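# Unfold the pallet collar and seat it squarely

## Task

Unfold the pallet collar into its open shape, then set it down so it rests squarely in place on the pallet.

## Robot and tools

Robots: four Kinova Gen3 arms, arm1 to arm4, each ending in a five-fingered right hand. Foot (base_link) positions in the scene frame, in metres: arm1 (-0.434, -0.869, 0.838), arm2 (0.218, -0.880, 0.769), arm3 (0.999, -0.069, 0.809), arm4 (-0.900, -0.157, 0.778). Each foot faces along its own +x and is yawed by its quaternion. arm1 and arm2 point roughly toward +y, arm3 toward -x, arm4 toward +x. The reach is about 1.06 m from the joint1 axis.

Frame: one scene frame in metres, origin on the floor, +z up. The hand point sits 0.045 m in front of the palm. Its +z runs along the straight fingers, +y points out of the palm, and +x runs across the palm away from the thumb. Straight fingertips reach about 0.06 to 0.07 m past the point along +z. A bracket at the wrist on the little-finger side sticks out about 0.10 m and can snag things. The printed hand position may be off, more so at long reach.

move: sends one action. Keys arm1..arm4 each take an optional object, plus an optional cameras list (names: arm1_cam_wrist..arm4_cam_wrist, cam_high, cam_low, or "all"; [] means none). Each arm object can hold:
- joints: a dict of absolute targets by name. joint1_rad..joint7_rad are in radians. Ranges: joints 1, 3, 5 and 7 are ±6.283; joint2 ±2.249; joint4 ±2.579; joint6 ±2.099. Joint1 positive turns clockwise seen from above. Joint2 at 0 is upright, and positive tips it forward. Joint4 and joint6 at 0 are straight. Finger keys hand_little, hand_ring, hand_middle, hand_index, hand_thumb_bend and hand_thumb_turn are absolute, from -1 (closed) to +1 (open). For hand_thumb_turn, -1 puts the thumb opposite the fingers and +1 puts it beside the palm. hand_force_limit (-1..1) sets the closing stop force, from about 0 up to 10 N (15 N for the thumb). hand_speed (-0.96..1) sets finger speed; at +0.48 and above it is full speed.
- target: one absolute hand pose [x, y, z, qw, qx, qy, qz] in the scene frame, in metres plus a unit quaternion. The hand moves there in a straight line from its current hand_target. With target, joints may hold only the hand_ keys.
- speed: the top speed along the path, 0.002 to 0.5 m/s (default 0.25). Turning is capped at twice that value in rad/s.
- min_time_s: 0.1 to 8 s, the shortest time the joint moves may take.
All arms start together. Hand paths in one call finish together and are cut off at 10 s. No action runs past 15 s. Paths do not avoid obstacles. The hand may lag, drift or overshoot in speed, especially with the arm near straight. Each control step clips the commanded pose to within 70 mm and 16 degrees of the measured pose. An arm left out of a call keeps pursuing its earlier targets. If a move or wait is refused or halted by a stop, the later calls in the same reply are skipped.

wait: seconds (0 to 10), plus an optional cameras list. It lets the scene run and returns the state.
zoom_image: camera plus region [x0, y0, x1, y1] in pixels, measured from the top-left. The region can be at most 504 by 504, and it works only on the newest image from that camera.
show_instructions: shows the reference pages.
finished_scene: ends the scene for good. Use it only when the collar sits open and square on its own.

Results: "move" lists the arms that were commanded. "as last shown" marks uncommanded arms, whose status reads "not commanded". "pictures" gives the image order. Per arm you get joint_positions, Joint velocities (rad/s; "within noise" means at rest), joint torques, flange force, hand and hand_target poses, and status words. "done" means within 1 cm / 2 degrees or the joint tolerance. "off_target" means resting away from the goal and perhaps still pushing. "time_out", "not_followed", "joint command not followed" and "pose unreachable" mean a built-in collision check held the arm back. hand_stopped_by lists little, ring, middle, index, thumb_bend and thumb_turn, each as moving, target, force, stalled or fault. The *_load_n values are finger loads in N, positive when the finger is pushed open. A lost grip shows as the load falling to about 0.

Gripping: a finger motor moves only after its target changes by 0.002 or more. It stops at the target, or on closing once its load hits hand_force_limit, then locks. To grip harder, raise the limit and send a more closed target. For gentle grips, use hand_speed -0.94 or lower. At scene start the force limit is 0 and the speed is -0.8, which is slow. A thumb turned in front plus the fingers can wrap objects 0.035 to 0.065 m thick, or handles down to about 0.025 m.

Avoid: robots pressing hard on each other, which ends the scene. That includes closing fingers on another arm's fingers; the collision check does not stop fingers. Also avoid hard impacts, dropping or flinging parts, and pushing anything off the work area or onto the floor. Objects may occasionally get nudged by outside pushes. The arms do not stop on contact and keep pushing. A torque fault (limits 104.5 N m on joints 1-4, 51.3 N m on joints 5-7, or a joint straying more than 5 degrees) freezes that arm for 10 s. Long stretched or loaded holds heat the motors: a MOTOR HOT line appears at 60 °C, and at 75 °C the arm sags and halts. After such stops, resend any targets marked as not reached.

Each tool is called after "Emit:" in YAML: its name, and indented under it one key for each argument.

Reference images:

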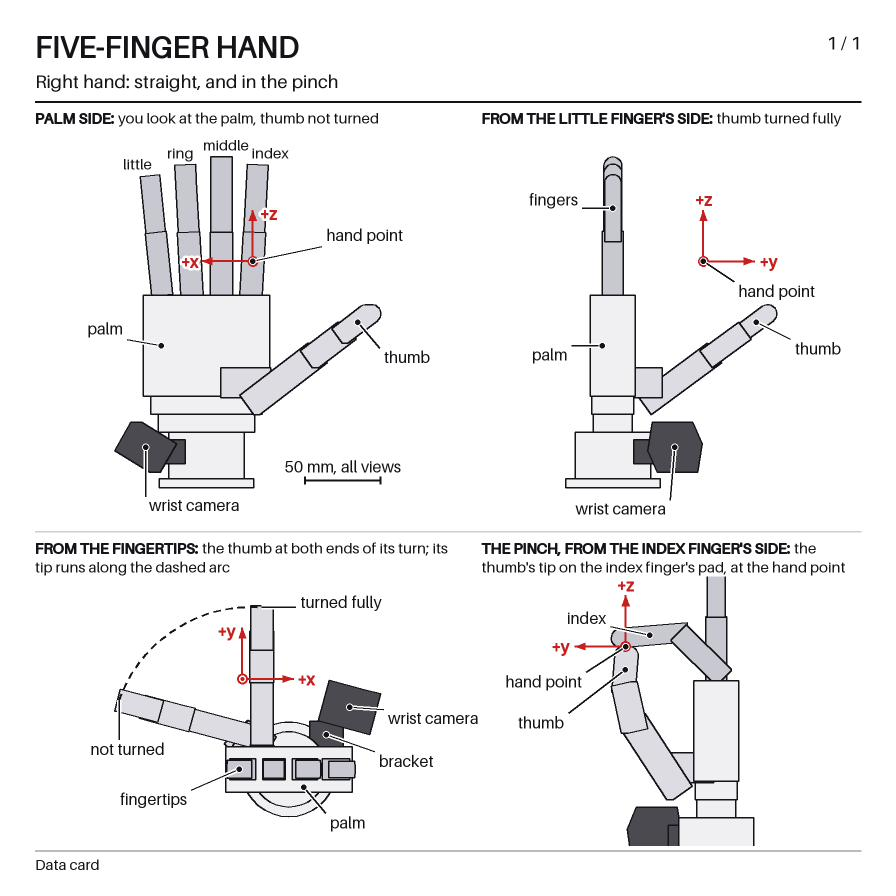

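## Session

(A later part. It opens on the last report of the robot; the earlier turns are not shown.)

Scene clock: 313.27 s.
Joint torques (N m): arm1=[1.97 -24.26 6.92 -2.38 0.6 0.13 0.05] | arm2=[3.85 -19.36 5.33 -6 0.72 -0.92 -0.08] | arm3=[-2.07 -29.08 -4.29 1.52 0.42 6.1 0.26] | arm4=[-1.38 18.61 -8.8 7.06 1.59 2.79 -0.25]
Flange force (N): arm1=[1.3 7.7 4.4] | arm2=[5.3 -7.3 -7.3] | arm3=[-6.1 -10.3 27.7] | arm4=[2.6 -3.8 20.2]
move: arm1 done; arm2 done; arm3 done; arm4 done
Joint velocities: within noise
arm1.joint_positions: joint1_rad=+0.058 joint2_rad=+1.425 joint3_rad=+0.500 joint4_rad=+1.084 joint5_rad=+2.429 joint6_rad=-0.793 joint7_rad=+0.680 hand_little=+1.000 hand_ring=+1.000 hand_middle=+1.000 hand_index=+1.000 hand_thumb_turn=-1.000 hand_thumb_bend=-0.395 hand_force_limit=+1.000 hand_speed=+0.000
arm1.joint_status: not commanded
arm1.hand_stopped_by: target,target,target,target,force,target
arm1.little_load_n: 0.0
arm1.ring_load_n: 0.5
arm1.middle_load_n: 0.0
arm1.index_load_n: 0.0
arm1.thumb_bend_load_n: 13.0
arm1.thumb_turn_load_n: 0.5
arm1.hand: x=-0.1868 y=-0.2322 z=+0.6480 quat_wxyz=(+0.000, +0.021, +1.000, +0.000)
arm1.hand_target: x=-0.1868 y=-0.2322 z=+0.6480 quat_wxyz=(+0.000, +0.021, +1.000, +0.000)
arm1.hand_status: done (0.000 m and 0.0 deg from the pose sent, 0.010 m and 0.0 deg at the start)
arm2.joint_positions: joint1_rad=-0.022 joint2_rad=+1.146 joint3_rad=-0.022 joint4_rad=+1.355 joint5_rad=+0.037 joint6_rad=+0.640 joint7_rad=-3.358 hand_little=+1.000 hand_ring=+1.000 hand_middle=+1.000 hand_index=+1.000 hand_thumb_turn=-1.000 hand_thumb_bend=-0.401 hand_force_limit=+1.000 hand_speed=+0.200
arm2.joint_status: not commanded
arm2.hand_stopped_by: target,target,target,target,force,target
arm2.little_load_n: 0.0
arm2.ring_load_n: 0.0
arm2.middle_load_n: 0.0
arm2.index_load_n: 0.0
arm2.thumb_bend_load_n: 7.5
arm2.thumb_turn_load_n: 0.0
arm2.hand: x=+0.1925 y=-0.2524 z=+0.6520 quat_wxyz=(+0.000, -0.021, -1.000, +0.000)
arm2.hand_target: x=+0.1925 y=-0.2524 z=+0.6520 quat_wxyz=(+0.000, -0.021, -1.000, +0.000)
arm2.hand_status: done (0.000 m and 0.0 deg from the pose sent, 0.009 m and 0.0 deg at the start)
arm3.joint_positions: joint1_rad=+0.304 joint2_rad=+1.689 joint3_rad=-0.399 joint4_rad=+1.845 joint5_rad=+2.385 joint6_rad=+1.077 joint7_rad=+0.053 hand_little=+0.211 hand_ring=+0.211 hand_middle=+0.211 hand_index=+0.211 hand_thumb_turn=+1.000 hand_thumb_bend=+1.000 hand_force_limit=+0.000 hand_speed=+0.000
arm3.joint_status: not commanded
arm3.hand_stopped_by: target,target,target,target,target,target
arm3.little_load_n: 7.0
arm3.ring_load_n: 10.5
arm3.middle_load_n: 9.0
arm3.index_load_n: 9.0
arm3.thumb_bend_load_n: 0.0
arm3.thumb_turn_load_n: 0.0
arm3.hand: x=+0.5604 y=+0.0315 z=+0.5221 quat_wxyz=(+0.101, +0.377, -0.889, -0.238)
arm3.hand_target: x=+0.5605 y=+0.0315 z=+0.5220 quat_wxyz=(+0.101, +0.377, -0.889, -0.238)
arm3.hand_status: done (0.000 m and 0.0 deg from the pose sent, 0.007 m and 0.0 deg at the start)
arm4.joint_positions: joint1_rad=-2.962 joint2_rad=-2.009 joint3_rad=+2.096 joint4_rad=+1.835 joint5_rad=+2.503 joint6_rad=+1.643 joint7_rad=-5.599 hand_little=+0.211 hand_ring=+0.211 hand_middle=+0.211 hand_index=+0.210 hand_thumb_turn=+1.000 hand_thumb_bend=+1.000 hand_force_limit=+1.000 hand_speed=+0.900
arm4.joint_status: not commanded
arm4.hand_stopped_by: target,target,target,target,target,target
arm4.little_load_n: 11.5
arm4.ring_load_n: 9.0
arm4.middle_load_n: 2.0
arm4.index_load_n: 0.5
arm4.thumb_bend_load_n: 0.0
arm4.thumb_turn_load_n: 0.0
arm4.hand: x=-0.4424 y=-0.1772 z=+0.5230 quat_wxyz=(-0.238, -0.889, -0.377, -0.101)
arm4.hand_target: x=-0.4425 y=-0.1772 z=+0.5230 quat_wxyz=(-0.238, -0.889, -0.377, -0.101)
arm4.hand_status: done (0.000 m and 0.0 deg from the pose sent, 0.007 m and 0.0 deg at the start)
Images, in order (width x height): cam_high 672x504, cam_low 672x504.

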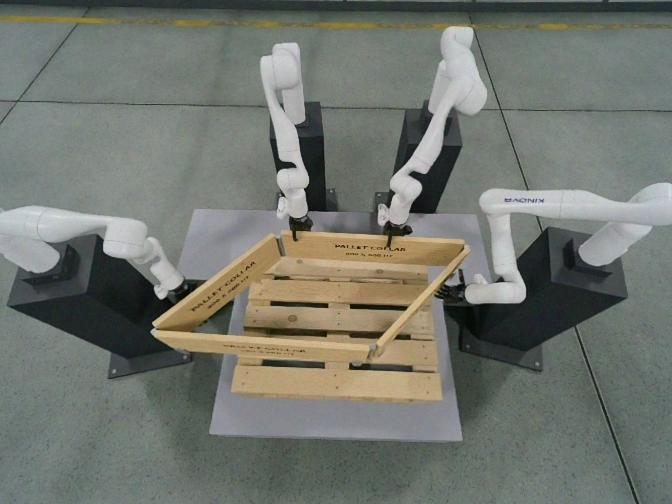

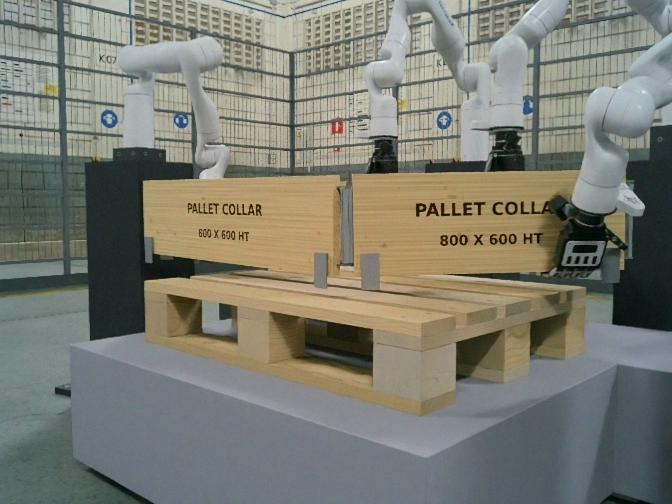

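Emit:
move:
  arm1: {"target": [-0.1575, -0.2385, 0.648, 0, 0.01396, 0.9999, 0], "speed": 0.04}
  arm2: {"target": [0.222, -0.2534, 0.652, 0, 0.01396, 0.9999, 0], "speed": 0.04}
  arm3: {"target": [0.5435, 0.0703, 0.522, -0.1175, -0.43853, 0.86065, 0.23061], "speed": 0.04}
  arm4: {"target": [-0.424, -0.1807, 0.523, 0.23061, 0.86065, 0.43853, 0.1175], "speed": 0.04}
  cameras: ["cam_high"]

Emit:
move:
  arm1: {"target": [-0.1332, -0.2447, 0.648, 0, 0.00698, 0.99998, 0], "speed": 0.04}
  arm2: {"target": [0.2465, -0.2543, 0.652, 0, 0.00698, 0.99998, 0], "speed": 0.04}
  arm3: {"target": [0.5162, 0.102, 0.522, -0.1333, -0.49749, 0.82797, 0.22185], "speed": 0.04}
  arm4: {"target": [-0.4116, -0.1861, 0.523, 0.22185, 0.82797, 0.49749, 0.1333], "speed": 0.04}
  cameras: ["cam_high", "cam_low", "arm3_cam_wrist", "arm4_cam_wrist"]

Scene clock: 316.23 s.
Joint torques (N m): arm1=[1.44 -23.27 6.16 -3.38 0.25 0.76 0.19] | arm2=[4.61 -20.32 6.17 -8.6 1.15 -2.37 0.06] | arm3=[-5.5 -33.82 -7.87 -1.6 3.56 6.81 0.72] | arm4=[-0.3 22.81 -10.24 5.57 3.72 3.37 -0.2]
Flange force (N): arm1=[1.3 4.7 0.2] | arm2=[7.0 -12.6 -8.9] | arm3=[-15.4 -14.0 27.7] | arm4=[1.0 -9.3 20.3]
move: arm1 done; arm2 done; arm3 done; arm4 done
Joint velocities: within noise
arm1.joint_positions: joint1_rad=+0.113 joint2_rad=+1.431 joint3_rad=+0.499 joint4_rad=+1.058 joint5_rad=+2.440 joint6_rad=-0.806 joint7_rad=+0.729 hand_little=+1.000 hand_ring=+1.000 hand_middle=+1.000 hand_index=+1.000 hand_thumb_turn=-1.000 hand_thumb_bend=-0.395 hand_force_limit=+1.000 hand_speed=+0.000
arm1.joint_status: not commanded
arm1.hand_stopped_by: target,target,target,target,force,target
arm1.little_load_n: 0.0
arm1.ring_load_n: 0.0
arm1.middle_load_n: 0.0
arm1.index_load_n: 0.0
arm1.thumb_bend_load_n: 13.0
arm1.thumb_turn_load_n: 0.0
arm1.hand: x=-0.1575 y=-0.2385 z=+0.6480 quat_wxyz=(+0.000, +0.014, +1.000, +0.000)
arm1.hand_target: x=-0.1575 y=-0.2385 z=+0.6480 quat_wxyz=(+0.000, +0.014, +1.000, +0.000)
arm1.hand_status: done (0.000 m and 0.0 deg from the pose sent, 0.030 m and 0.8 deg at the start)
arm2.joint_positions: joint1_rad=+0.036 joint2_rad=+1.140 joint3_rad=-0.031 joint4_rad=+1.371 joint5_rad=+0.051 joint6_rad=+0.629 joint7_rad=-3.302 hand_little=+1.000 hand_ring=+1.000 hand_middle=+1.000 hand_index=+1.000 hand_thumb_turn=-1.000 hand_thumb_bend=-0.401 hand_force_limit=+1.000 hand_speed=+0.200
arm2.joint_status: not commanded
arm2.hand_stopped_by: target,target,target,target,force,target
arm2.little_load_n: 0.0
arm2.ring_load_n: 0.0
arm2.middle_load_n: 0.0
arm2.index_load_n: 0.0
arm2.thumb_bend_load_n: 8.0
arm2.thumb_turn_load_n: 0.0
arm2.hand: x=+0.2220 y=-0.2534 z=+0.6520 quat_wxyz=(+0.000, -0.014, -1.000, +0.000)
arm2.hand_target: x=+0.2220 y=-0.2534 z=+0.6520 quat_wxyz=(+0.000, -0.014, -1.000, +0.000)
arm2.hand_status: done (0.000 m and 0.0 deg from the pose sent, 0.029 m and 0.8 deg at the start)
arm3.joint_positions: joint1_rad=+0.403 joint2_rad=+1.673 joint3_rad=-0.299 joint4_rad=+1.879 joint5_rad=+2.596 joint6_rad=+1.024 joint7_rad=+0.091 hand_little=+0.211 hand_ring=+0.211 hand_middle=+0.211 hand_index=+0.211 hand_thumb_turn=+1.000 hand_thumb_bend=+1.000 hand_force_limit=+0.000 hand_speed=+0.000
arm3.joint_status: not commanded
arm3.hand_stopped_by: target,target,target,target,target,target
arm3.little_load_n: 7.0
arm3.ring_load_n: 11.0
arm3.middle_load_n: 10.0
arm3.index_load_n: 10.0
arm3.thumb_bend_load_n: 0.0
arm3.thumb_turn_load_n: 0.0
arm3.hand: x=+0.5435 y=+0.0703 z=+0.5220 quat_wxyz=(+0.117, +0.439, -0.861, -0.231)
arm3.hand_target: x=+0.5435 y=+0.0703 z=+0.5220 quat_wxyz=(+0.117, +0.439, -0.861, -0.231)
arm3.hand_status: done (0.000 m and 0.0 deg from the pose sent, 0.042 m and 8.0 deg at the start)
arm4.joint_positions: joint1_rad=-2.923 joint2_rad=-1.969 joint3_rad=+2.162 joint4_rad=+1.869 joint5_rad=+2.554 joint6_rad=+1.552 joint7_rad=-5.510 hand_little=+0.211 hand_ring=+0.211 hand_middle=+0.210 hand_index=+0.210 hand_thumb_turn=+1.000 hand_thumb_bend=+1.000 hand_force_limit=+1.000 hand_speed=+0.900
arm4.joint_status: not commanded
arm4.hand_stopped_by: target,target,target,target,target,target
arm4.little_load_n: 13.0
arm4.ring_load_n: 10.0
arm4.middle_load_n: 3.0
arm4.index_load_n: 0.0
arm4.thumb_bend_load_n: 0.0
arm4.thumb_turn_load_n: 0.0
arm4.hand: x=-0.4240 y=-0.1807 z=+0.5230 quat_wxyz=(-0.231, -0.861, -0.439, -0.117)
arm4.hand_target: x=-0.4240 y=-0.1807 z=+0.5230 quat_wxyz=(-0.231, -0.861, -0.439, -0.117)
arm4.hand_status: done (0.000 m and 0.0 deg from the pose sent, 0.019 m and 8.0 deg at the start)
Images, in order (width x height): cam_high 672x504.

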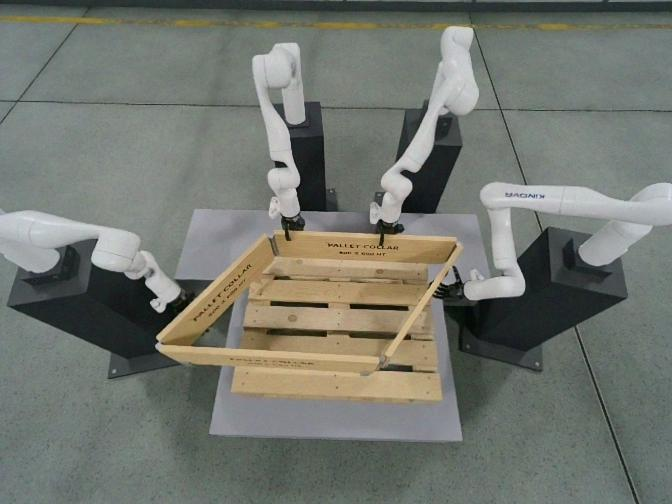

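Scene clock: 318.47 s.
Joint torques (N m): arm1=[1.59 -22.74 6.09 -5.46 -0.01 2.53 0.21] | arm2=[5.23 -21.51 6.88 -12.36 1.64 -4.46 0.21] | arm3=[-10.78 -37.93 -14.06 -3.4 6.85 7.12 1.24] | arm4=[1.6 24.88 -10.24 5.02 4.12 4.41 -0.34]
Flange force (N): arm1=[3.8 -0.6 -5.3] | arm2=[8.9 -20.6 -11.7] | arm3=[-24.6 -17.8 30.9] | arm4=[4.8 -11.9 23.2]
move: arm1 done; arm2 done; arm3 done; arm4 done
Joint velocities: within noise
arm1.joint_positions: joint1_rad=+0.159 joint2_rad=+1.437 joint3_rad=+0.498 joint4_rad=+1.035 joint5_rad=+2.451 joint6_rad=-0.817 joint7_rad=+0.771 hand_little=+1.000 hand_ring=+1.000 hand_middle=+1.000 hand_index=+1.000 hand_thumb_turn=-1.000 hand_thumb_bend=-0.395 hand_force_limit=+1.000 hand_speed=+0.000
arm1.joint_status: not commanded
arm1.hand_stopped_by: target,target,target,target,force,target
arm1.little_load_n: 0.0
arm1.ring_load_n: 0.0
arm1.middle_load_n: 0.0
arm1.index_load_n: 0.0
arm1.thumb_bend_load_n: 12.5
arm1.thumb_turn_load_n: 0.0
arm1.hand: x=-0.1332 y=-0.2447 z=+0.6480 quat_wxyz=(+0.000, +0.007, +1.000, +0.000)
arm1.hand_target: x=-0.1332 y=-0.2447 z=+0.6480 quat_wxyz=(+0.000, +0.007, +1.000, +0.000)
arm1.hand_status: done (0.000 m and 0.0 deg from the pose sent, 0.025 m and 0.8 deg at the start)
arm2.joint_positions: joint1_rad=+0.085 joint2_rad=+1.137 joint3_rad=-0.039 joint4_rad=+1.380 joint5_rad=+0.064 joint6_rad=+0.624 joint7_rad=-3.254 hand_little=+1.000 hand_ring=+1.000 hand_middle=+1.000 hand_index=+1.000 hand_thumb_turn=-1.000 hand_thumb_bend=-0.401 hand_force_limit=+1.000 hand_speed=+0.200
arm2.joint_status: not commanded
arm2.hand_stopped_by: target,target,target,target,force,target
arm2.little_load_n: 0.0
arm2.ring_load_n: 0.0
arm2.middle_load_n: 0.0
arm2.index_load_n: 0.0
arm2.thumb_bend_load_n: 7.5
arm2.thumb_turn_load_n: 0.0
arm2.hand: x=+0.2465 y=-0.2543 z=+0.6520 quat_wxyz=(+0.000, -0.007, -1.000, +0.000)
arm2.hand_target: x=+0.2465 y=-0.2543 z=+0.6520 quat_wxyz=(+0.000, -0.007, -1.000, +0.000)
arm2.hand_status: done (0.000 m and 0.0 deg from the pose sent, 0.025 m and 0.8 deg at the start)
arm3.joint_positions: joint1_rad=+0.494 joint2_rad=+1.647 joint3_rad=-0.215 joint4_rad=+1.854 joint5_rad=+2.788 joint6_rad=+0.928 joint7_rad=+0.150 hand_little=+0.211 hand_ring=+0.211 hand_middle=+0.211 hand_index=+0.211 hand_thumb_turn=+1.000 hand_thumb_bend=+1.000 hand_force_limit=+0.000 hand_speed=+0.000
arm3.joint_status: not commanded
arm3.hand_stopped_by: target,target,target,target,target,target
arm3.little_load_n: 7.5
arm3.ring_load_n: 11.5
arm3.middle_load_n: 11.0
arm3.index_load_n: 11.0
arm3.thumb_bend_load_n: 0.0
arm3.thumb_turn_load_n: 0.0
arm3.hand: x=+0.5161 y=+0.1020 z=+0.5220 quat_wxyz=(+0.133, +0.497, -0.828, -0.222)
arm3.hand_target: x=+0.5162 y=+0.1020 z=+0.5220 quat_wxyz=(+0.133, +0.497, -0.828, -0.222)
arm3.hand_status: done (0.000 m and 0.0 deg from the pose sent, 0.042 m and 8.0 deg at the start)
arm4.joint_positions: joint1_rad=-2.874 joint2_rad=-1.929 joint3_rad=+2.236 joint4_rad=+1.911 joint5_rad=+2.617 joint6_rad=+1.456 joint7_rad=-5.429 hand_little=+0.211 hand_ring=+0.211 hand_middle=+0.210 hand_index=+0.210 hand_thumb_turn=+1.000 hand_thumb_bend=+1.000 hand_force_limit=+1.000 hand_speed=+0.900
arm4.joint_status: not commanded
arm4.hand_stopped_by: target,target,target,target,target,target
arm4.little_load_n: 15.0
arm4.ring_load_n: 11.5
arm4.middle_load_n: 3.5
arm4.index_load_n: 0.0
arm4.thumb_bend_load_n: 0.0
arm4.thumb_turn_load_n: 0.0
arm4.hand: x=-0.4116 y=-0.1861 z=+0.5230 quat_wxyz=(-0.222, -0.828, -0.497, -0.133)
arm4.hand_target: x=-0.4116 y=-0.1861 z=+0.5230 quat_wxyz=(-0.222, -0.828, -0.497, -0.133)
arm4.hand_status: done (0.000 m and 0.0 deg from the pose sent, 0.014 m and 8.0 deg at the start)
pictures: arm3_cam_wrist, arm4_cam_wrist, cam_high, cam_low
Images, in order (width x height): arm3_cam_wrist 672x504, arm4_cam_wrist 672x504, cam_high 672x504, cam_low 672x504.

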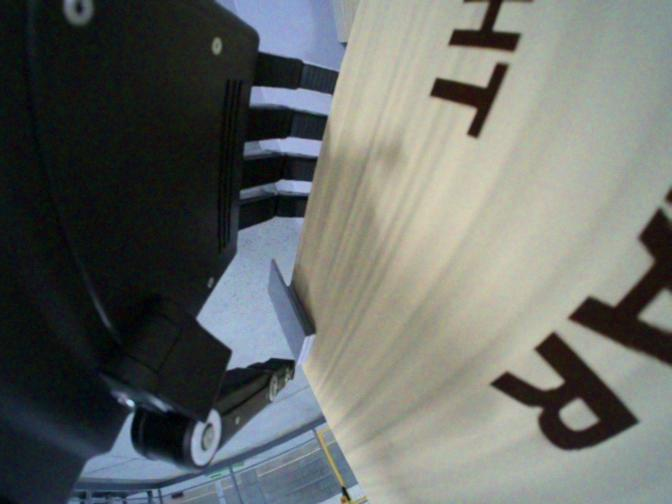

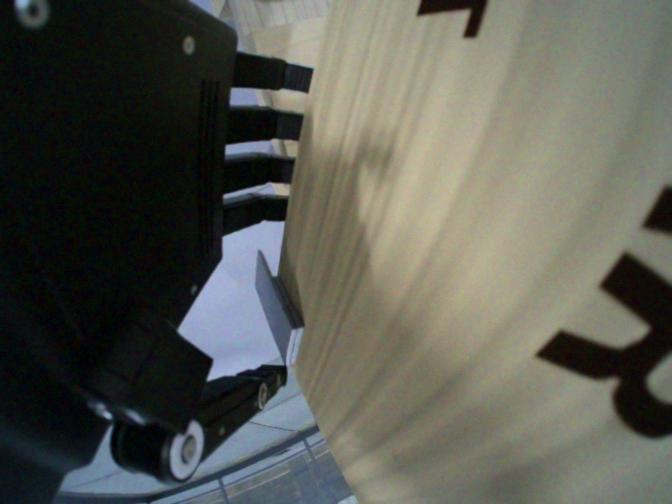

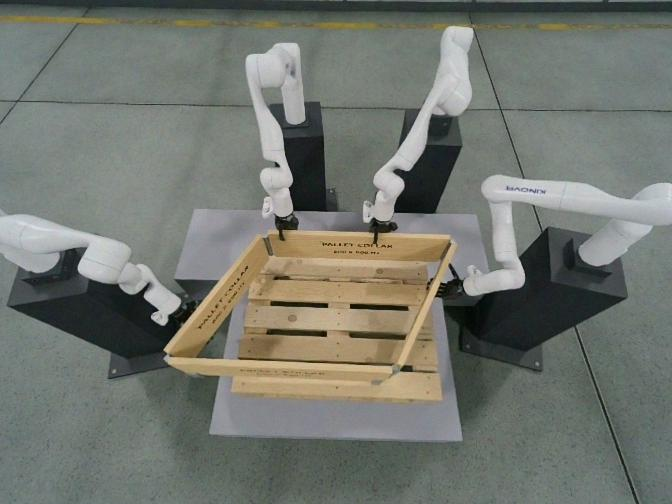

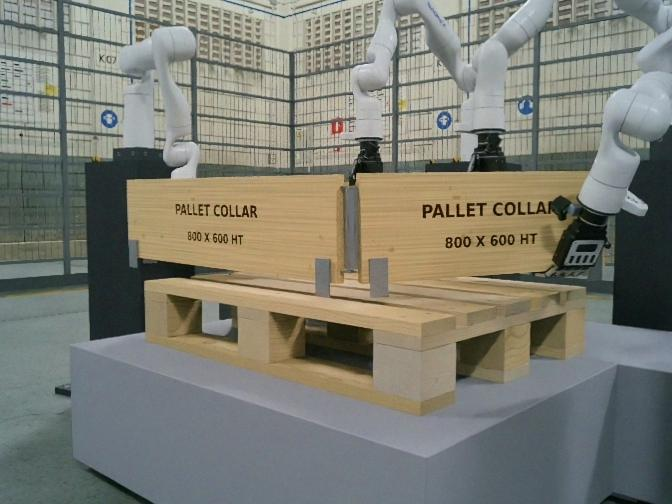

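Emit:
zoom_image:
  camera: "cam_low"
  region: [280, 230, 420, 320]

Emit:
zoom_image:
  camera: "cam_high"
  region: [150, 210, 470, 410]

Scaled by 3.600 from the camera's image (finer frame: 960x720).

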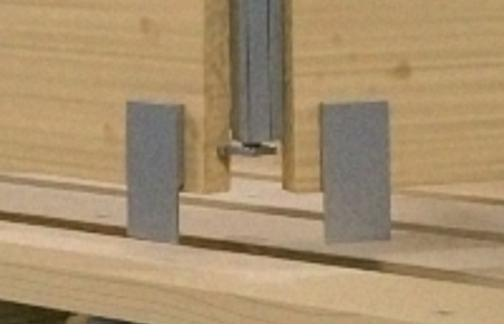

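Scaled by 1.575 from the camera's image (finer frame: 960x720).

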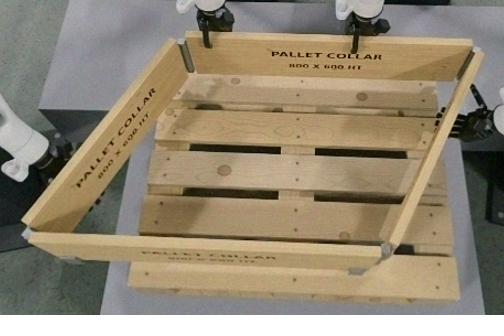

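Emit:
move:
  arm1: {"target": [-0.1134, -0.2479, 0.652, 0, 0.00349, 0.99999, 0], "speed": 0.04}
  arm2: {"target": [0.2663, -0.2548, 0.656, 0, 0.00349, 0.99999, 0], "speed": 0.04}
  arm3: {"target": [0.4834, 0.1293, 0.527, -0.14845, -0.55404, 0.79124, 0.21201], "speed": 0.04}
  arm4: {"target": [-0.4045, -0.1881, 0.528, 0.21201, 0.79124, 0.55404, 0.14845], "speed": 0.04}
  cameras: ["cam_high", "cam_low"]

Emit:
zoom_image:
  camera: "cam_low"
  region: [280, 230, 420, 320]

Scene clock: 321.83 s.
Joint torques (N m): arm1=[0.25 -19.94 3.85 -7.98 -1.6 4.82 -0.44] | arm2=[3.36 -22.45 4.91 -8.25 0.76 -1.65 -0.1] | arm3=[-7.01 -33.87 -9.95 -0.94 4.15 5.8 1.16] | arm4=[4.58 25.55 -8.37 5.88 2.72 5.96 -0.58]
Flange force (N): arm1=[4.8 -9.7 -17.0] | arm2=[5.7 -9.1 -3.3] | arm3=[-14.5 -14.3 29.6] | arm4=[12.8 -10.5 30.8]
move: arm1 done; arm2 done; arm3 done; arm4 done
Joint velocities: within noise
arm1.joint_positions: joint1_rad=+0.195 joint2_rad=+1.439 joint3_rad=+0.502 joint4_rad=+1.008 joint5_rad=+2.461 joint6_rad=-0.839 joint7_rad=+0.795 hand_little=+1.000 hand_ring=+1.000 hand_middle=+1.000 hand_index=+1.000 hand_thumb_turn=-1.000 hand_thumb_bend=-0.395 hand_force_limit=+1.000 hand_speed=+0.000
arm1.joint_status: not commanded
arm1.hand_stopped_by: target,target,target,target,force,target
arm1.little_load_n: 0.0
arm1.ring_load_n: 0.0
arm1.middle_load_n: 0.0
arm1.index_load_n: 0.0
arm1.thumb_bend_load_n: 12.5
arm1.thumb_turn_load_n: 0.0
arm1.hand: x=-0.1133 y=-0.2479 z=+0.6520 quat_wxyz=(+0.000, +0.003, +1.000, +0.000)
arm1.hand_target: x=-0.1134 y=-0.2479 z=+0.6520 quat_wxyz=(+0.000, +0.003, +1.000, +0.000)
arm1.hand_status: done (0.000 m and 0.0 deg from the pose sent, 0.020 m and 0.4 deg at the start)
arm2.joint_positions: joint1_rad=+0.124 joint2_rad=+1.128 joint3_rad=-0.045 joint4_rad=+1.384 joint5_rad=+0.073 joint6_rad=+0.628 joint7_rad=-3.217 hand_little=+1.000 hand_ring=+1.000 hand_middle=+1.000 hand_index=+1.000 hand_thumb_turn=-1.000 hand_thumb_bend=-0.401 hand_force_limit=+1.000 hand_speed=+0.200
arm2.joint_status: not commanded
arm2.hand_stopped_by: target,target,target,target,force,target
arm2.little_load_n: 0.0
arm2.ring_load_n: 0.0
arm2.middle_load_n: 0.0
arm2.index_load_n: 0.0
arm2.thumb_bend_load_n: 8.0
arm2.thumb_turn_load_n: 0.0
arm2.hand: x=+0.2663 y=-0.2548 z=+0.6560 quat_wxyz=(+0.000, -0.003, -1.000, +0.000)
arm2.hand_target: x=+0.2663 y=-0.2548 z=+0.6560 quat_wxyz=(+0.000, -0.003, -1.000, +0.000)
arm2.hand_status: done (0.000 m and 0.0 deg from the pose sent, 0.020 m and 0.4 deg at the start)
arm3.joint_positions: joint1_rad=+0.580 joint2_rad=+1.607 joint3_rad=-0.155 joint4_rad=+1.797 joint5_rad=+2.970 joint6_rad=+0.799 joint7_rad=+0.207 hand_little=+0.211 hand_ring=+0.211 hand_middle=+0.211 hand_index=+0.211 hand_thumb_turn=+1.000 hand_thumb_bend=+1.000 hand_force_limit=+0.000 hand_speed=+0.000
arm3.joint_status: not commanded
arm3.hand_stopped_by: target,target,target,target,target,target
arm3.little_load_n: 7.5
arm3.ring_load_n: 11.0
arm3.middle_load_n: 10.0
arm3.index_load_n: 9.5
arm3.thumb_bend_load_n: -0.5
arm3.thumb_turn_load_n: 0.0
arm3.hand: x=+0.4833 y=+0.1293 z=+0.5271 quat_wxyz=(+0.148, +0.554, -0.791, -0.212)
arm3.hand_target: x=+0.4834 y=+0.1293 z=+0.5270 quat_wxyz=(+0.148, +0.554, -0.791, -0.212)
arm3.hand_status: done (0.000 m and 0.0 deg from the pose sent, 0.043 m and 8.0 deg at the start)
arm4.joint_positions: joint1_rad=-2.828 joint2_rad=-1.882 joint3_rad=+2.303 joint4_rad=+1.962 joint5_rad=+2.679 joint6_rad=+1.367 joint7_rad=-5.355 hand_little=+0.211 hand_ring=+0.211 hand_middle=+0.211 hand_index=+0.210 hand_thumb_turn=+1.000 hand_thumb_bend=+1.000 hand_force_limit=+1.000 hand_speed=+0.900
arm4.joint_status: not commanded
arm4.hand_stopped_by: target,target,target,target,target,target
arm4.little_load_n: 16.5
arm4.ring_load_n: 13.0
arm4.middle_load_n: 5.0
arm4.index_load_n: 1.0
arm4.thumb_bend_load_n: 0.0
arm4.thumb_turn_load_n: 0.0
arm4.hand: x=-0.4045 y=-0.1881 z=+0.5280 quat_wxyz=(-0.212, -0.791, -0.554, -0.148)
arm4.hand_target: x=-0.4045 y=-0.1881 z=+0.5280 quat_wxyz=(-0.212, -0.791, -0.554, -0.148)
arm4.hand_status: done (0.000 m and 0.0 deg from the pose sent, 0.009 m and 8.0 deg at the start)
Images, in order (width x height): cam_high 672x504, cam_low 672x504.

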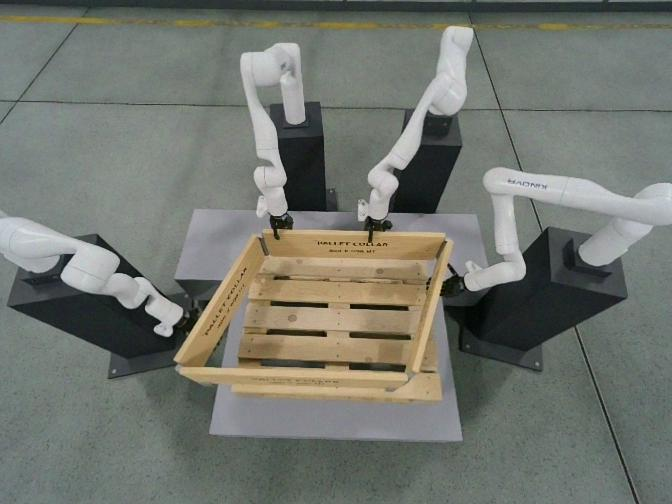

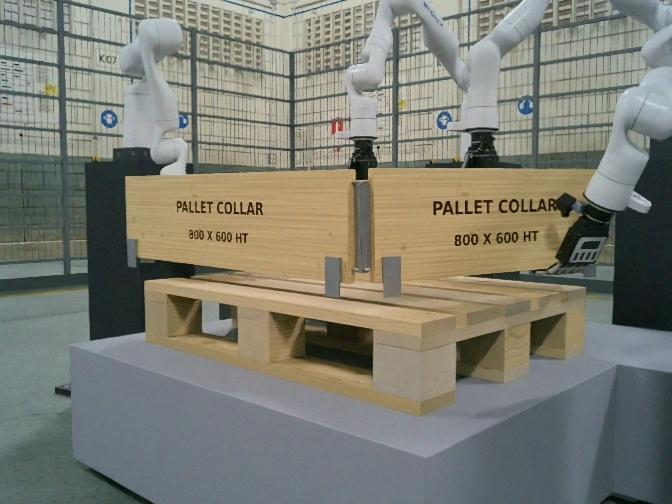

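Scaled by 3.600 from the camera's image (finer frame: 960x720).

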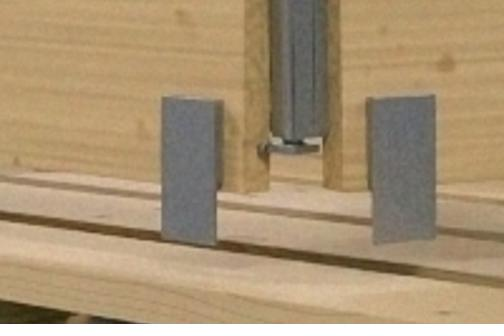

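Emit:
move:
  arm1: {"target": [-0.0967, -0.252, 0.655, 0, 0, 1, 0], "speed": 0.04}
  arm2: {"target": [0.2831, -0.2563, 0.656, 0, 0, 1, 0], "speed": 0.04}
  arm3: {"target": [0.441, 0.1449, 0.527, -0.16288, -0.60788, 0.75067, 0.20114], "speed": 0.04}
  arm4: {"target": [-0.4012, -0.1929, 0.528, 0.21172, 0.7534, 0.60428, 0.14976], "speed": 0.04}
  cameras: ["cam_high", "cam_low", "arm4_cam_wrist", "arm3_cam_wrist"]

Emit:
zoom_image:
  camera: "cam_low"
  region: [280, 230, 420, 320]

Emit:
zoom_image:
  camera: "cam_high"
  region: [150, 210, 470, 410]

Scene clock: 324.73 s.
Joint torques (N m): arm1=[1.52 -25.59 6.15 -8.3 -1.01 4.13 -0.4] | arm2=[0.26 -19.58 1.78 -8.59 -0.13 -2.55 0.01] | arm3=[-8.04 -38.18 -12.37 -4.57 4.03 6.85 1] | arm4=[4.07 25.68 -9.08 3.45 3.36 5.24 -0.74]
Flange force (N): arm1=[5.6 -5.9 -5.4] | arm2=[0.9 -12.3 -10.2] | arm3=[-15.1 -19.5 28.2] | arm4=[9.0 -11.2 22.7]
move: arm1 done; arm2 done; arm3 done; arm4 done
Joint velocities: within noise
arm1.joint_positions: joint1_rad=+0.225 joint2_rad=+1.440 joint3_rad=+0.504 joint4_rad=+0.988 joint5_rad=+2.469 joint6_rad=-0.854 joint7_rad=+0.818 hand_little=+1.000 hand_ring=+1.000 hand_middle=+1.000 hand_index=+1.000 hand_thumb_turn=-1.000 hand_thumb_bend=-0.395 hand_force_limit=+1.000 hand_speed=+0.000
arm1.joint_status: not commanded
arm1.hand_stopped_by: target,target,target,target,force,target
arm1.little_load_n: 0.0
arm1.ring_load_n: 0.0
arm1.middle_load_n: 0.0
arm1.index_load_n: 0.0
arm1.thumb_bend_load_n: 12.0
arm1.thumb_turn_load_n: 0.0
arm1.hand: x=-0.0967 y=-0.2520 z=+0.6550 quat_wxyz=(+0.000, +0.000, +1.000, +0.000)
arm1.hand_target: x=-0.0967 y=-0.2520 z=+0.6550 quat_wxyz=(+0.000, +0.000, +1.000, +0.000)
arm1.hand_status: done (0.000 m and 0.0 deg from the pose sent, 0.017 m and 0.4 deg at the start)
arm2.joint_positions: joint1_rad=+0.157 joint2_rad=+1.127 joint3_rad=-0.050 joint4_rad=+1.389 joint5_rad=+0.081 joint6_rad=+0.626 joint7_rad=-3.186 hand_little=+1.000 hand_ring=+1.000 hand_middle=+1.000 hand_index=+1.000 hand_thumb_turn=-1.000 hand_thumb_bend=-0.401 hand_force_limit=+1.000 hand_speed=+0.200
arm2.joint_status: not commanded
arm2.hand_stopped_by: target,target,target,target,force,target
arm2.little_load_n: 0.0
arm2.ring_load_n: 0.0
arm2.middle_load_n: 0.0
arm2.index_load_n: 0.0
arm2.thumb_bend_load_n: 7.0
arm2.thumb_turn_load_n: 0.5
arm2.hand: x=+0.2831 y=-0.2563 z=+0.6560 quat_wxyz=(+0.000, +0.000, -1.000, +0.000)
arm2.hand_target: x=+0.2831 y=-0.2563 z=+0.6560 quat_wxyz=(+0.000, +0.000, -1.000, +0.000)
arm2.hand_status: done (0.000 m and 0.0 deg from the pose sent, 0.017 m and 0.4 deg at the start)
arm3.joint_positions: joint1_rad=+0.641 joint2_rad=+1.586 joint3_rad=-0.132 joint4_rad=+1.680 joint5_rad=+3.133 joint6_rad=+0.635 joint7_rad=+0.252 hand_little=+0.211 hand_ring=+0.211 hand_middle=+0.211 hand_index=+0.211 hand_thumb_turn=+1.000 hand_thumb_bend=+1.000 hand_force_limit=+0.000 hand_speed=+0.000
arm3.joint_status: not commanded
arm3.hand_stopped_by: target,target,target,target,target,target
arm3.little_load_n: 6.0
arm3.ring_load_n: 10.5
arm3.middle_load_n: 11.5
arm3.index_load_n: 12.0
arm3.thumb_bend_load_n: 0.0
arm3.thumb_turn_load_n: 0.0
arm3.hand: x=+0.4409 y=+0.1449 z=+0.5271 quat_wxyz=(+0.163, +0.608, -0.751, -0.201)
arm3.hand_target: x=+0.4410 y=+0.1449 z=+0.5270 quat_wxyz=(+0.163, +0.608, -0.751, -0.201)
arm3.hand_status: done (0.000 m and 0.0 deg from the pose sent, 0.045 m and 8.0 deg at the start)
arm4.joint_positions: joint1_rad=-2.803 joint2_rad=-1.847 joint3_rad=+2.369 joint4_rad=+1.984 joint5_rad=+2.727 joint6_rad=+1.297 joint7_rad=-5.285 hand_little=+0.211 hand_ring=+0.211 hand_middle=+0.211 hand_index=+0.210 hand_thumb_turn=+1.000 hand_thumb_bend=+1.000 hand_force_limit=+1.000 hand_speed=+0.900
arm4.joint_status: not commanded
arm4.hand_stopped_by: target,target,target,target,target,target
arm4.little_load_n: 11.0
arm4.ring_load_n: 9.5
arm4.middle_load_n: 4.5
arm4.index_load_n: 3.5
arm4.thumb_bend_load_n: 0.0
arm4.thumb_turn_load_n: 0.0
arm4.hand: x=-0.4012 y=-0.1929 z=+0.5280 quat_wxyz=(-0.212, -0.753, -0.604, -0.150)
arm4.hand_target: x=-0.4012 y=-0.1929 z=+0.5280 quat_wxyz=(-0.212, -0.753, -0.604, -0.150)
arm4.hand_status: done (0.000 m and 0.0 deg from the pose sent, 0.006 m and 7.2 deg at the start)
pictures: arm3_cam_wrist, arm4_cam_wrist, cam_high, cam_low
Images, in order (width x height): arm3_cam_wrist 672x504, arm4_cam_wrist 672x504, cam_high 672x504, cam_low 672x504.

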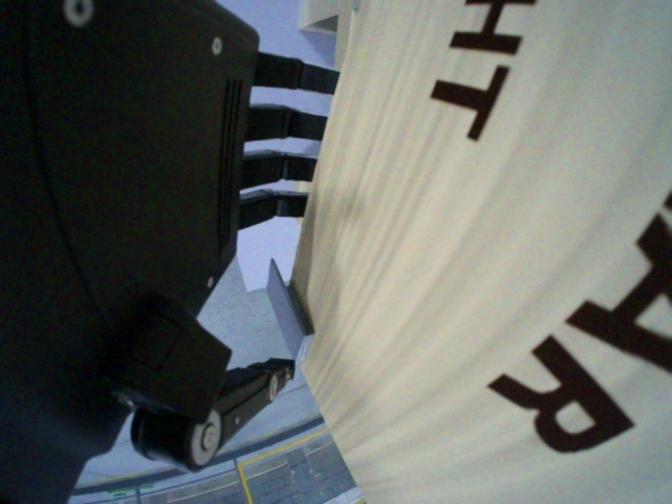

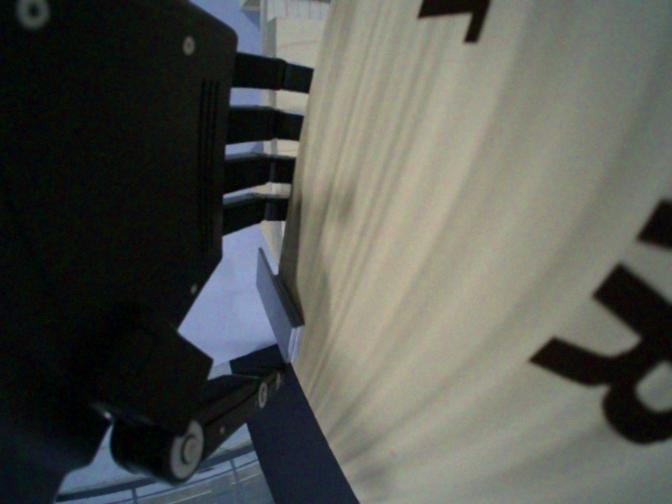

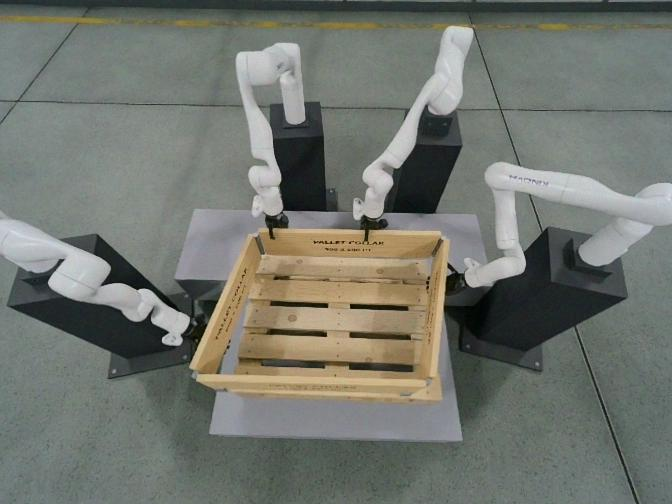

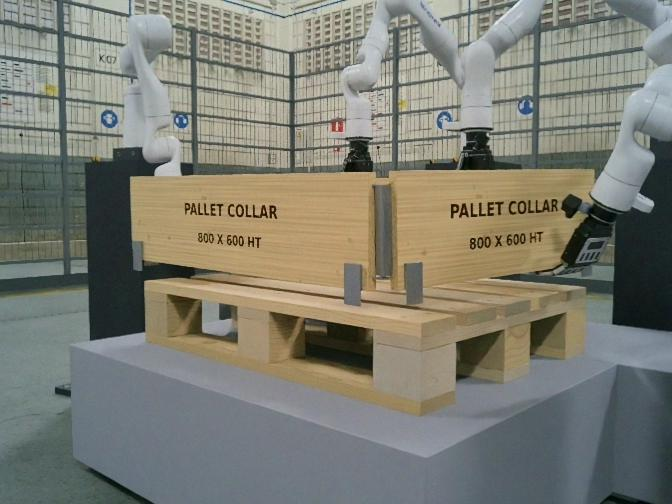

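Scaled by 3.600 from the camera's image (finer frame: 960x720).

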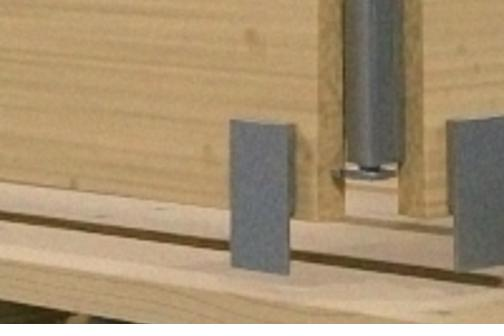

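Scaled by 1.575 from the camera's image (finer frame: 960x720).

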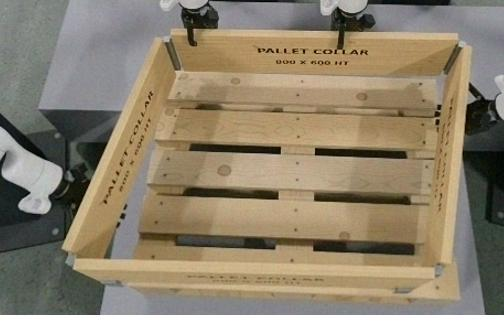

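Emit:
zoom_image:
  camera: "cam_high"
  region: [240, 215, 300, 275]

Emit:
zoom_image:
  camera: "cam_high"
  region: [410, 215, 470, 275]

Emit:
zoom_image:
  camera: "cam_high"
  region: [180, 350, 250, 420]

Emit:
zoom_image:
  camera: "cam_high"
  region: [400, 350, 470, 420]

Scaled by 8.400 from the camera's image (finer frame: 960x720).

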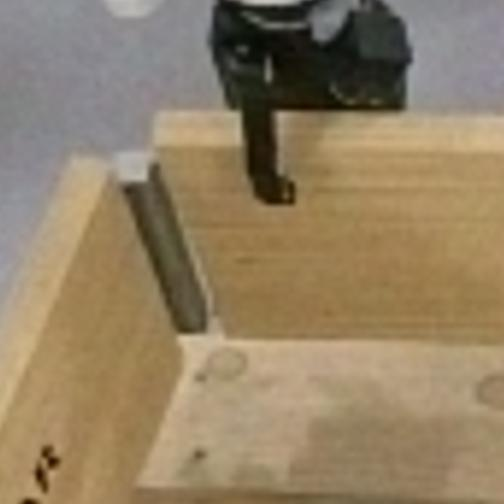

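Scaled by 8.400 from the camera's image (finer frame: 960x720).

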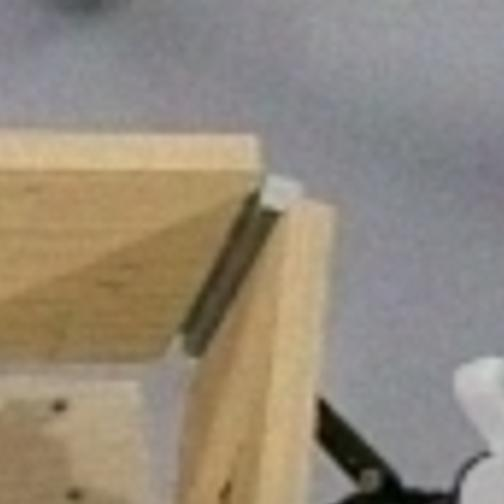

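Scaled by 7.200 from the camera's image (finer frame: 960x720).

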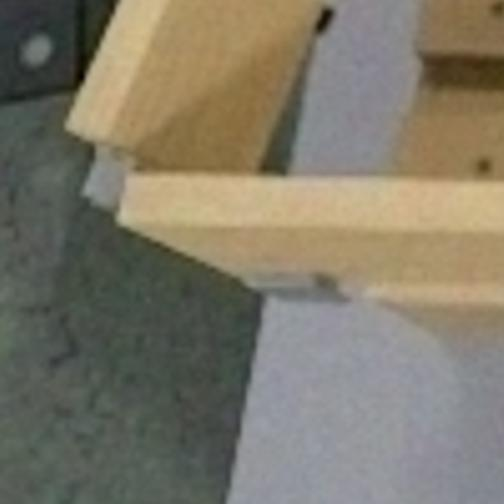

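Scaled by 7.200 from the camera's image (finer frame: 960x720).

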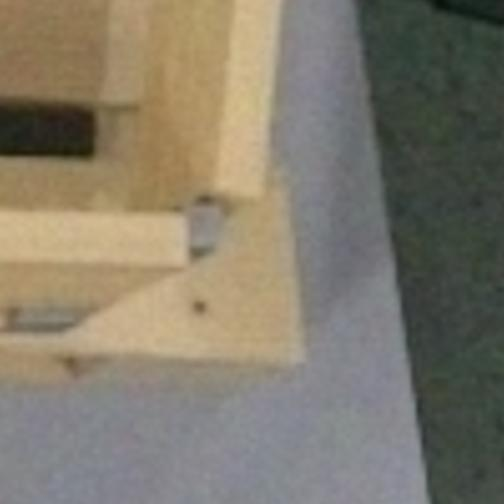

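Emit:
move:
  arm1: {"target": [-0.0787, -0.259, 0.655, 0, 0, 1, 0], "speed": 0.04}
  arm2: {"target": [0.3011, -0.2633, 0.658, 0, 0, 1, 0], "speed": 0.04}
  arm3: {"target": [0.4154, 0.1467, 0.527, -0.17318, -0.64634, 0.71782, 0.19234], "speed": 0.04}
  arm4: {"target": [-0.3927, -0.1999, 0.528, 0.20359, 0.72073, 0.64288, 0.16062], "speed": 0.04}
  cameras: ["cam_high", "cam_low"]

Emit:
zoom_image:
  camera: "cam_low"
  region: [120, 160, 460, 400]

Scene clock: 328.23 s.
Joint torques (N m): arm1=[-0.36 -20.94 3.42 -8.11 -1.85 4.54 -0.58] | arm2=[-0.57 -21.54 0.79 -5.85 -0.61 -0.5 -0.13] | arm3=[-4.48 -36.09 -8.97 -4.39 2.36 6.01 0.93] | arm4=[4.77 28.47 -9.96 3.27 4.08 5.6 -0.59]
Flange force (N): arm1=[4.1 -9.4 -15.2] | arm2=[-1.2 -3.9 -1.5] | arm3=[-8.0 -15.9 25.3] | arm4=[11.2 -12.8 27.6]
move: arm1 done; arm2 done; arm3 done; arm4 done
Joint velocities: within noise
arm1.joint_positions: joint1_rad=+0.258 joint2_rad=+1.445 joint3_rad=+0.505 joint4_rad=+0.972 joint5_rad=+2.473 joint6_rad=-0.863 joint7_rad=+0.840 hand_little=+1.000 hand_ring=+1.000 hand_middle=+1.000 hand_index=+1.000 hand_thumb_turn=-1.000 hand_thumb_bend=-0.395 hand_force_limit=+1.000 hand_speed=+0.000
arm1.joint_status: not commanded
arm1.hand_stopped_by: target,target,target,target,force,target
arm1.little_load_n: 0.0
arm1.ring_load_n: 0.0
arm1.middle_load_n: 0.0
arm1.index_load_n: 0.0
arm1.thumb_bend_load_n: 11.5
arm1.thumb_turn_load_n: 0.0
arm1.hand: x=-0.0787 y=-0.2590 z=+0.6550 quat_wxyz=(+0.000, +0.000, +1.000, +0.000)
arm1.hand_target: x=-0.0787 y=-0.2590 z=+0.6550 quat_wxyz=(+0.000, +0.000, +1.000, +0.000)
arm1.hand_status: done (0.000 m and 0.0 deg from the pose sent, 0.019 m and 0.0 deg at the start)
arm2.joint_positions: joint1_rad=+0.192 joint2_rad=+1.115 joint3_rad=-0.054 joint4_rad=+1.414 joint5_rad=+0.087 joint6_rad=+0.613 joint7_rad=-3.159 hand_little=+1.000 hand_ring=+1.000 hand_middle=+1.000 hand_index=+1.000 hand_thumb_turn=-1.000 hand_thumb_bend=-0.401 hand_force_limit=+1.000 hand_speed=+0.200
arm2.joint_status: not commanded
arm2.hand_stopped_by: target,target,target,target,force,target
arm2.little_load_n: 0.0
arm2.ring_load_n: 0.0
arm2.middle_load_n: 0.0
arm2.index_load_n: 0.0
arm2.thumb_bend_load_n: 7.0
arm2.thumb_turn_load_n: 1.0
arm2.hand: x=+0.3011 y=-0.2633 z=+0.6580 quat_wxyz=(+0.000, +0.000, -1.000, +0.000)
arm2.hand_target: x=+0.3011 y=-0.2633 z=+0.6580 quat_wxyz=(+0.000, +0.000, -1.000, +0.000)
arm2.hand_status: done (0.000 m and 0.0 deg from the pose sent, 0.019 m and 0.0 deg at the start)
arm3.joint_positions: joint1_rad=+0.682 joint2_rad=+1.582 joint3_rad=-0.140 joint4_rad=+1.600 joint5_rad=+3.253 joint6_rad=+0.532 joint7_rad=+0.279 hand_little=+0.211 hand_ring=+0.211 hand_middle=+0.211 hand_index=+0.211 hand_thumb_turn=+1.000 hand_thumb_bend=+1.000 hand_force_limit=+0.000 hand_speed=+0.000
arm3.joint_status: not commanded
arm3.hand_stopped_by: target,target,target,target,target,target
arm3.little_load_n: 5.0
arm3.ring_load_n: 9.0
arm3.middle_load_n: 10.5
arm3.index_load_n: 12.0
arm3.thumb_bend_load_n: 0.0
arm3.thumb_turn_load_n: 0.0
arm3.hand: x=+0.4154 y=+0.1467 z=+0.5270 quat_wxyz=(+0.173, +0.646, -0.718, -0.192)
arm3.hand_target: x=+0.4154 y=+0.1467 z=+0.5270 quat_wxyz=(+0.173, +0.646, -0.718, -0.192)
arm3.hand_status: done (0.000 m and 0.0 deg from the pose sent, 0.026 m and 6.0 deg at the start)
arm4.joint_positions: joint1_rad=-2.758 joint2_rad=-1.807 joint3_rad=+2.425 joint4_rad=+1.989 joint5_rad=+2.786 joint6_rad=+1.190 joint7_rad=-5.221 hand_little=+0.211 hand_ring=+0.211 hand_middle=+0.211 hand_index=+0.210 hand_thumb_turn=+1.000 hand_thumb_bend=+1.000 hand_force_limit=+1.000 hand_speed=+0.900
arm4.joint_status: not commanded
arm4.hand_stopped_by: target,target,target,target,target,target
arm4.little_load_n: 13.5
arm4.ring_load_n: 11.5
arm4.middle_load_n: 5.0
arm4.index_load_n: 3.5
arm4.thumb_bend_load_n: 0.0
arm4.thumb_turn_load_n: 0.0
arm4.hand: x=-0.3927 y=-0.1999 z=+0.5280 quat_wxyz=(-0.204, -0.721, -0.643, -0.161)
arm4.hand_target: x=-0.3927 y=-0.1999 z=+0.5280 quat_wxyz=(-0.204, -0.721, -0.643, -0.161)
arm4.hand_status: done (0.000 m and 0.0 deg from the pose sent, 0.011 m and 6.0 deg at the start)
Images, in order (width x height): cam_high 672x504, cam_low 672x504.

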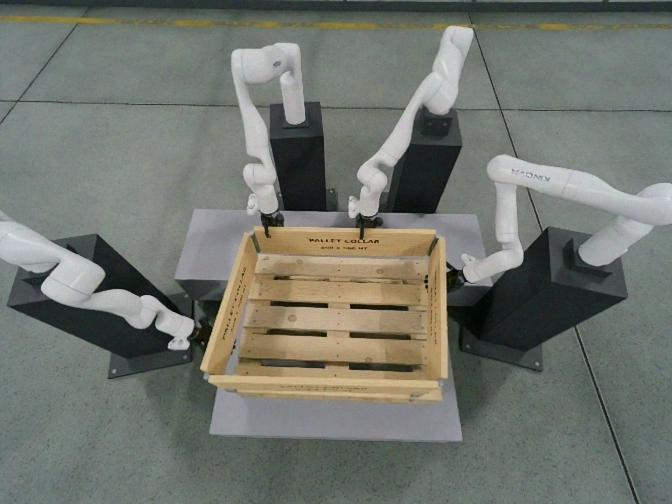

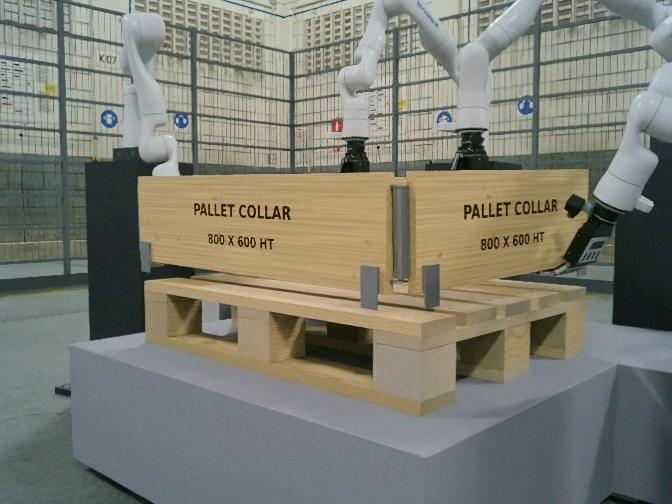

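Scaled by 1.482 from the camera's image (finer frame: 960x720).

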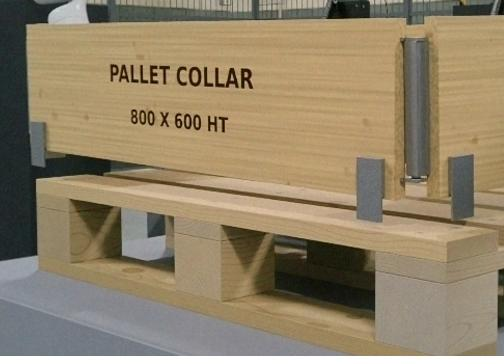

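Emit:
zoom_image:
  camera: "cam_high"
  region: [240, 240, 300, 400]

Emit:
zoom_image:
  camera: "cam_high"
  region: [390, 240, 450, 400]

Scaled by 3.150 from the camera's image (finer frame: 960x720).

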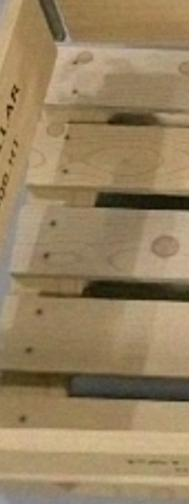

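Scaled by 3.150 from the camera's image (finer frame: 960x720).

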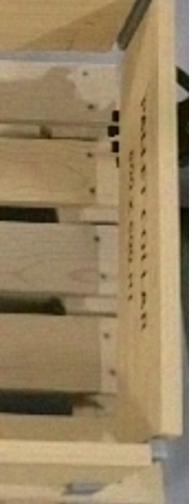

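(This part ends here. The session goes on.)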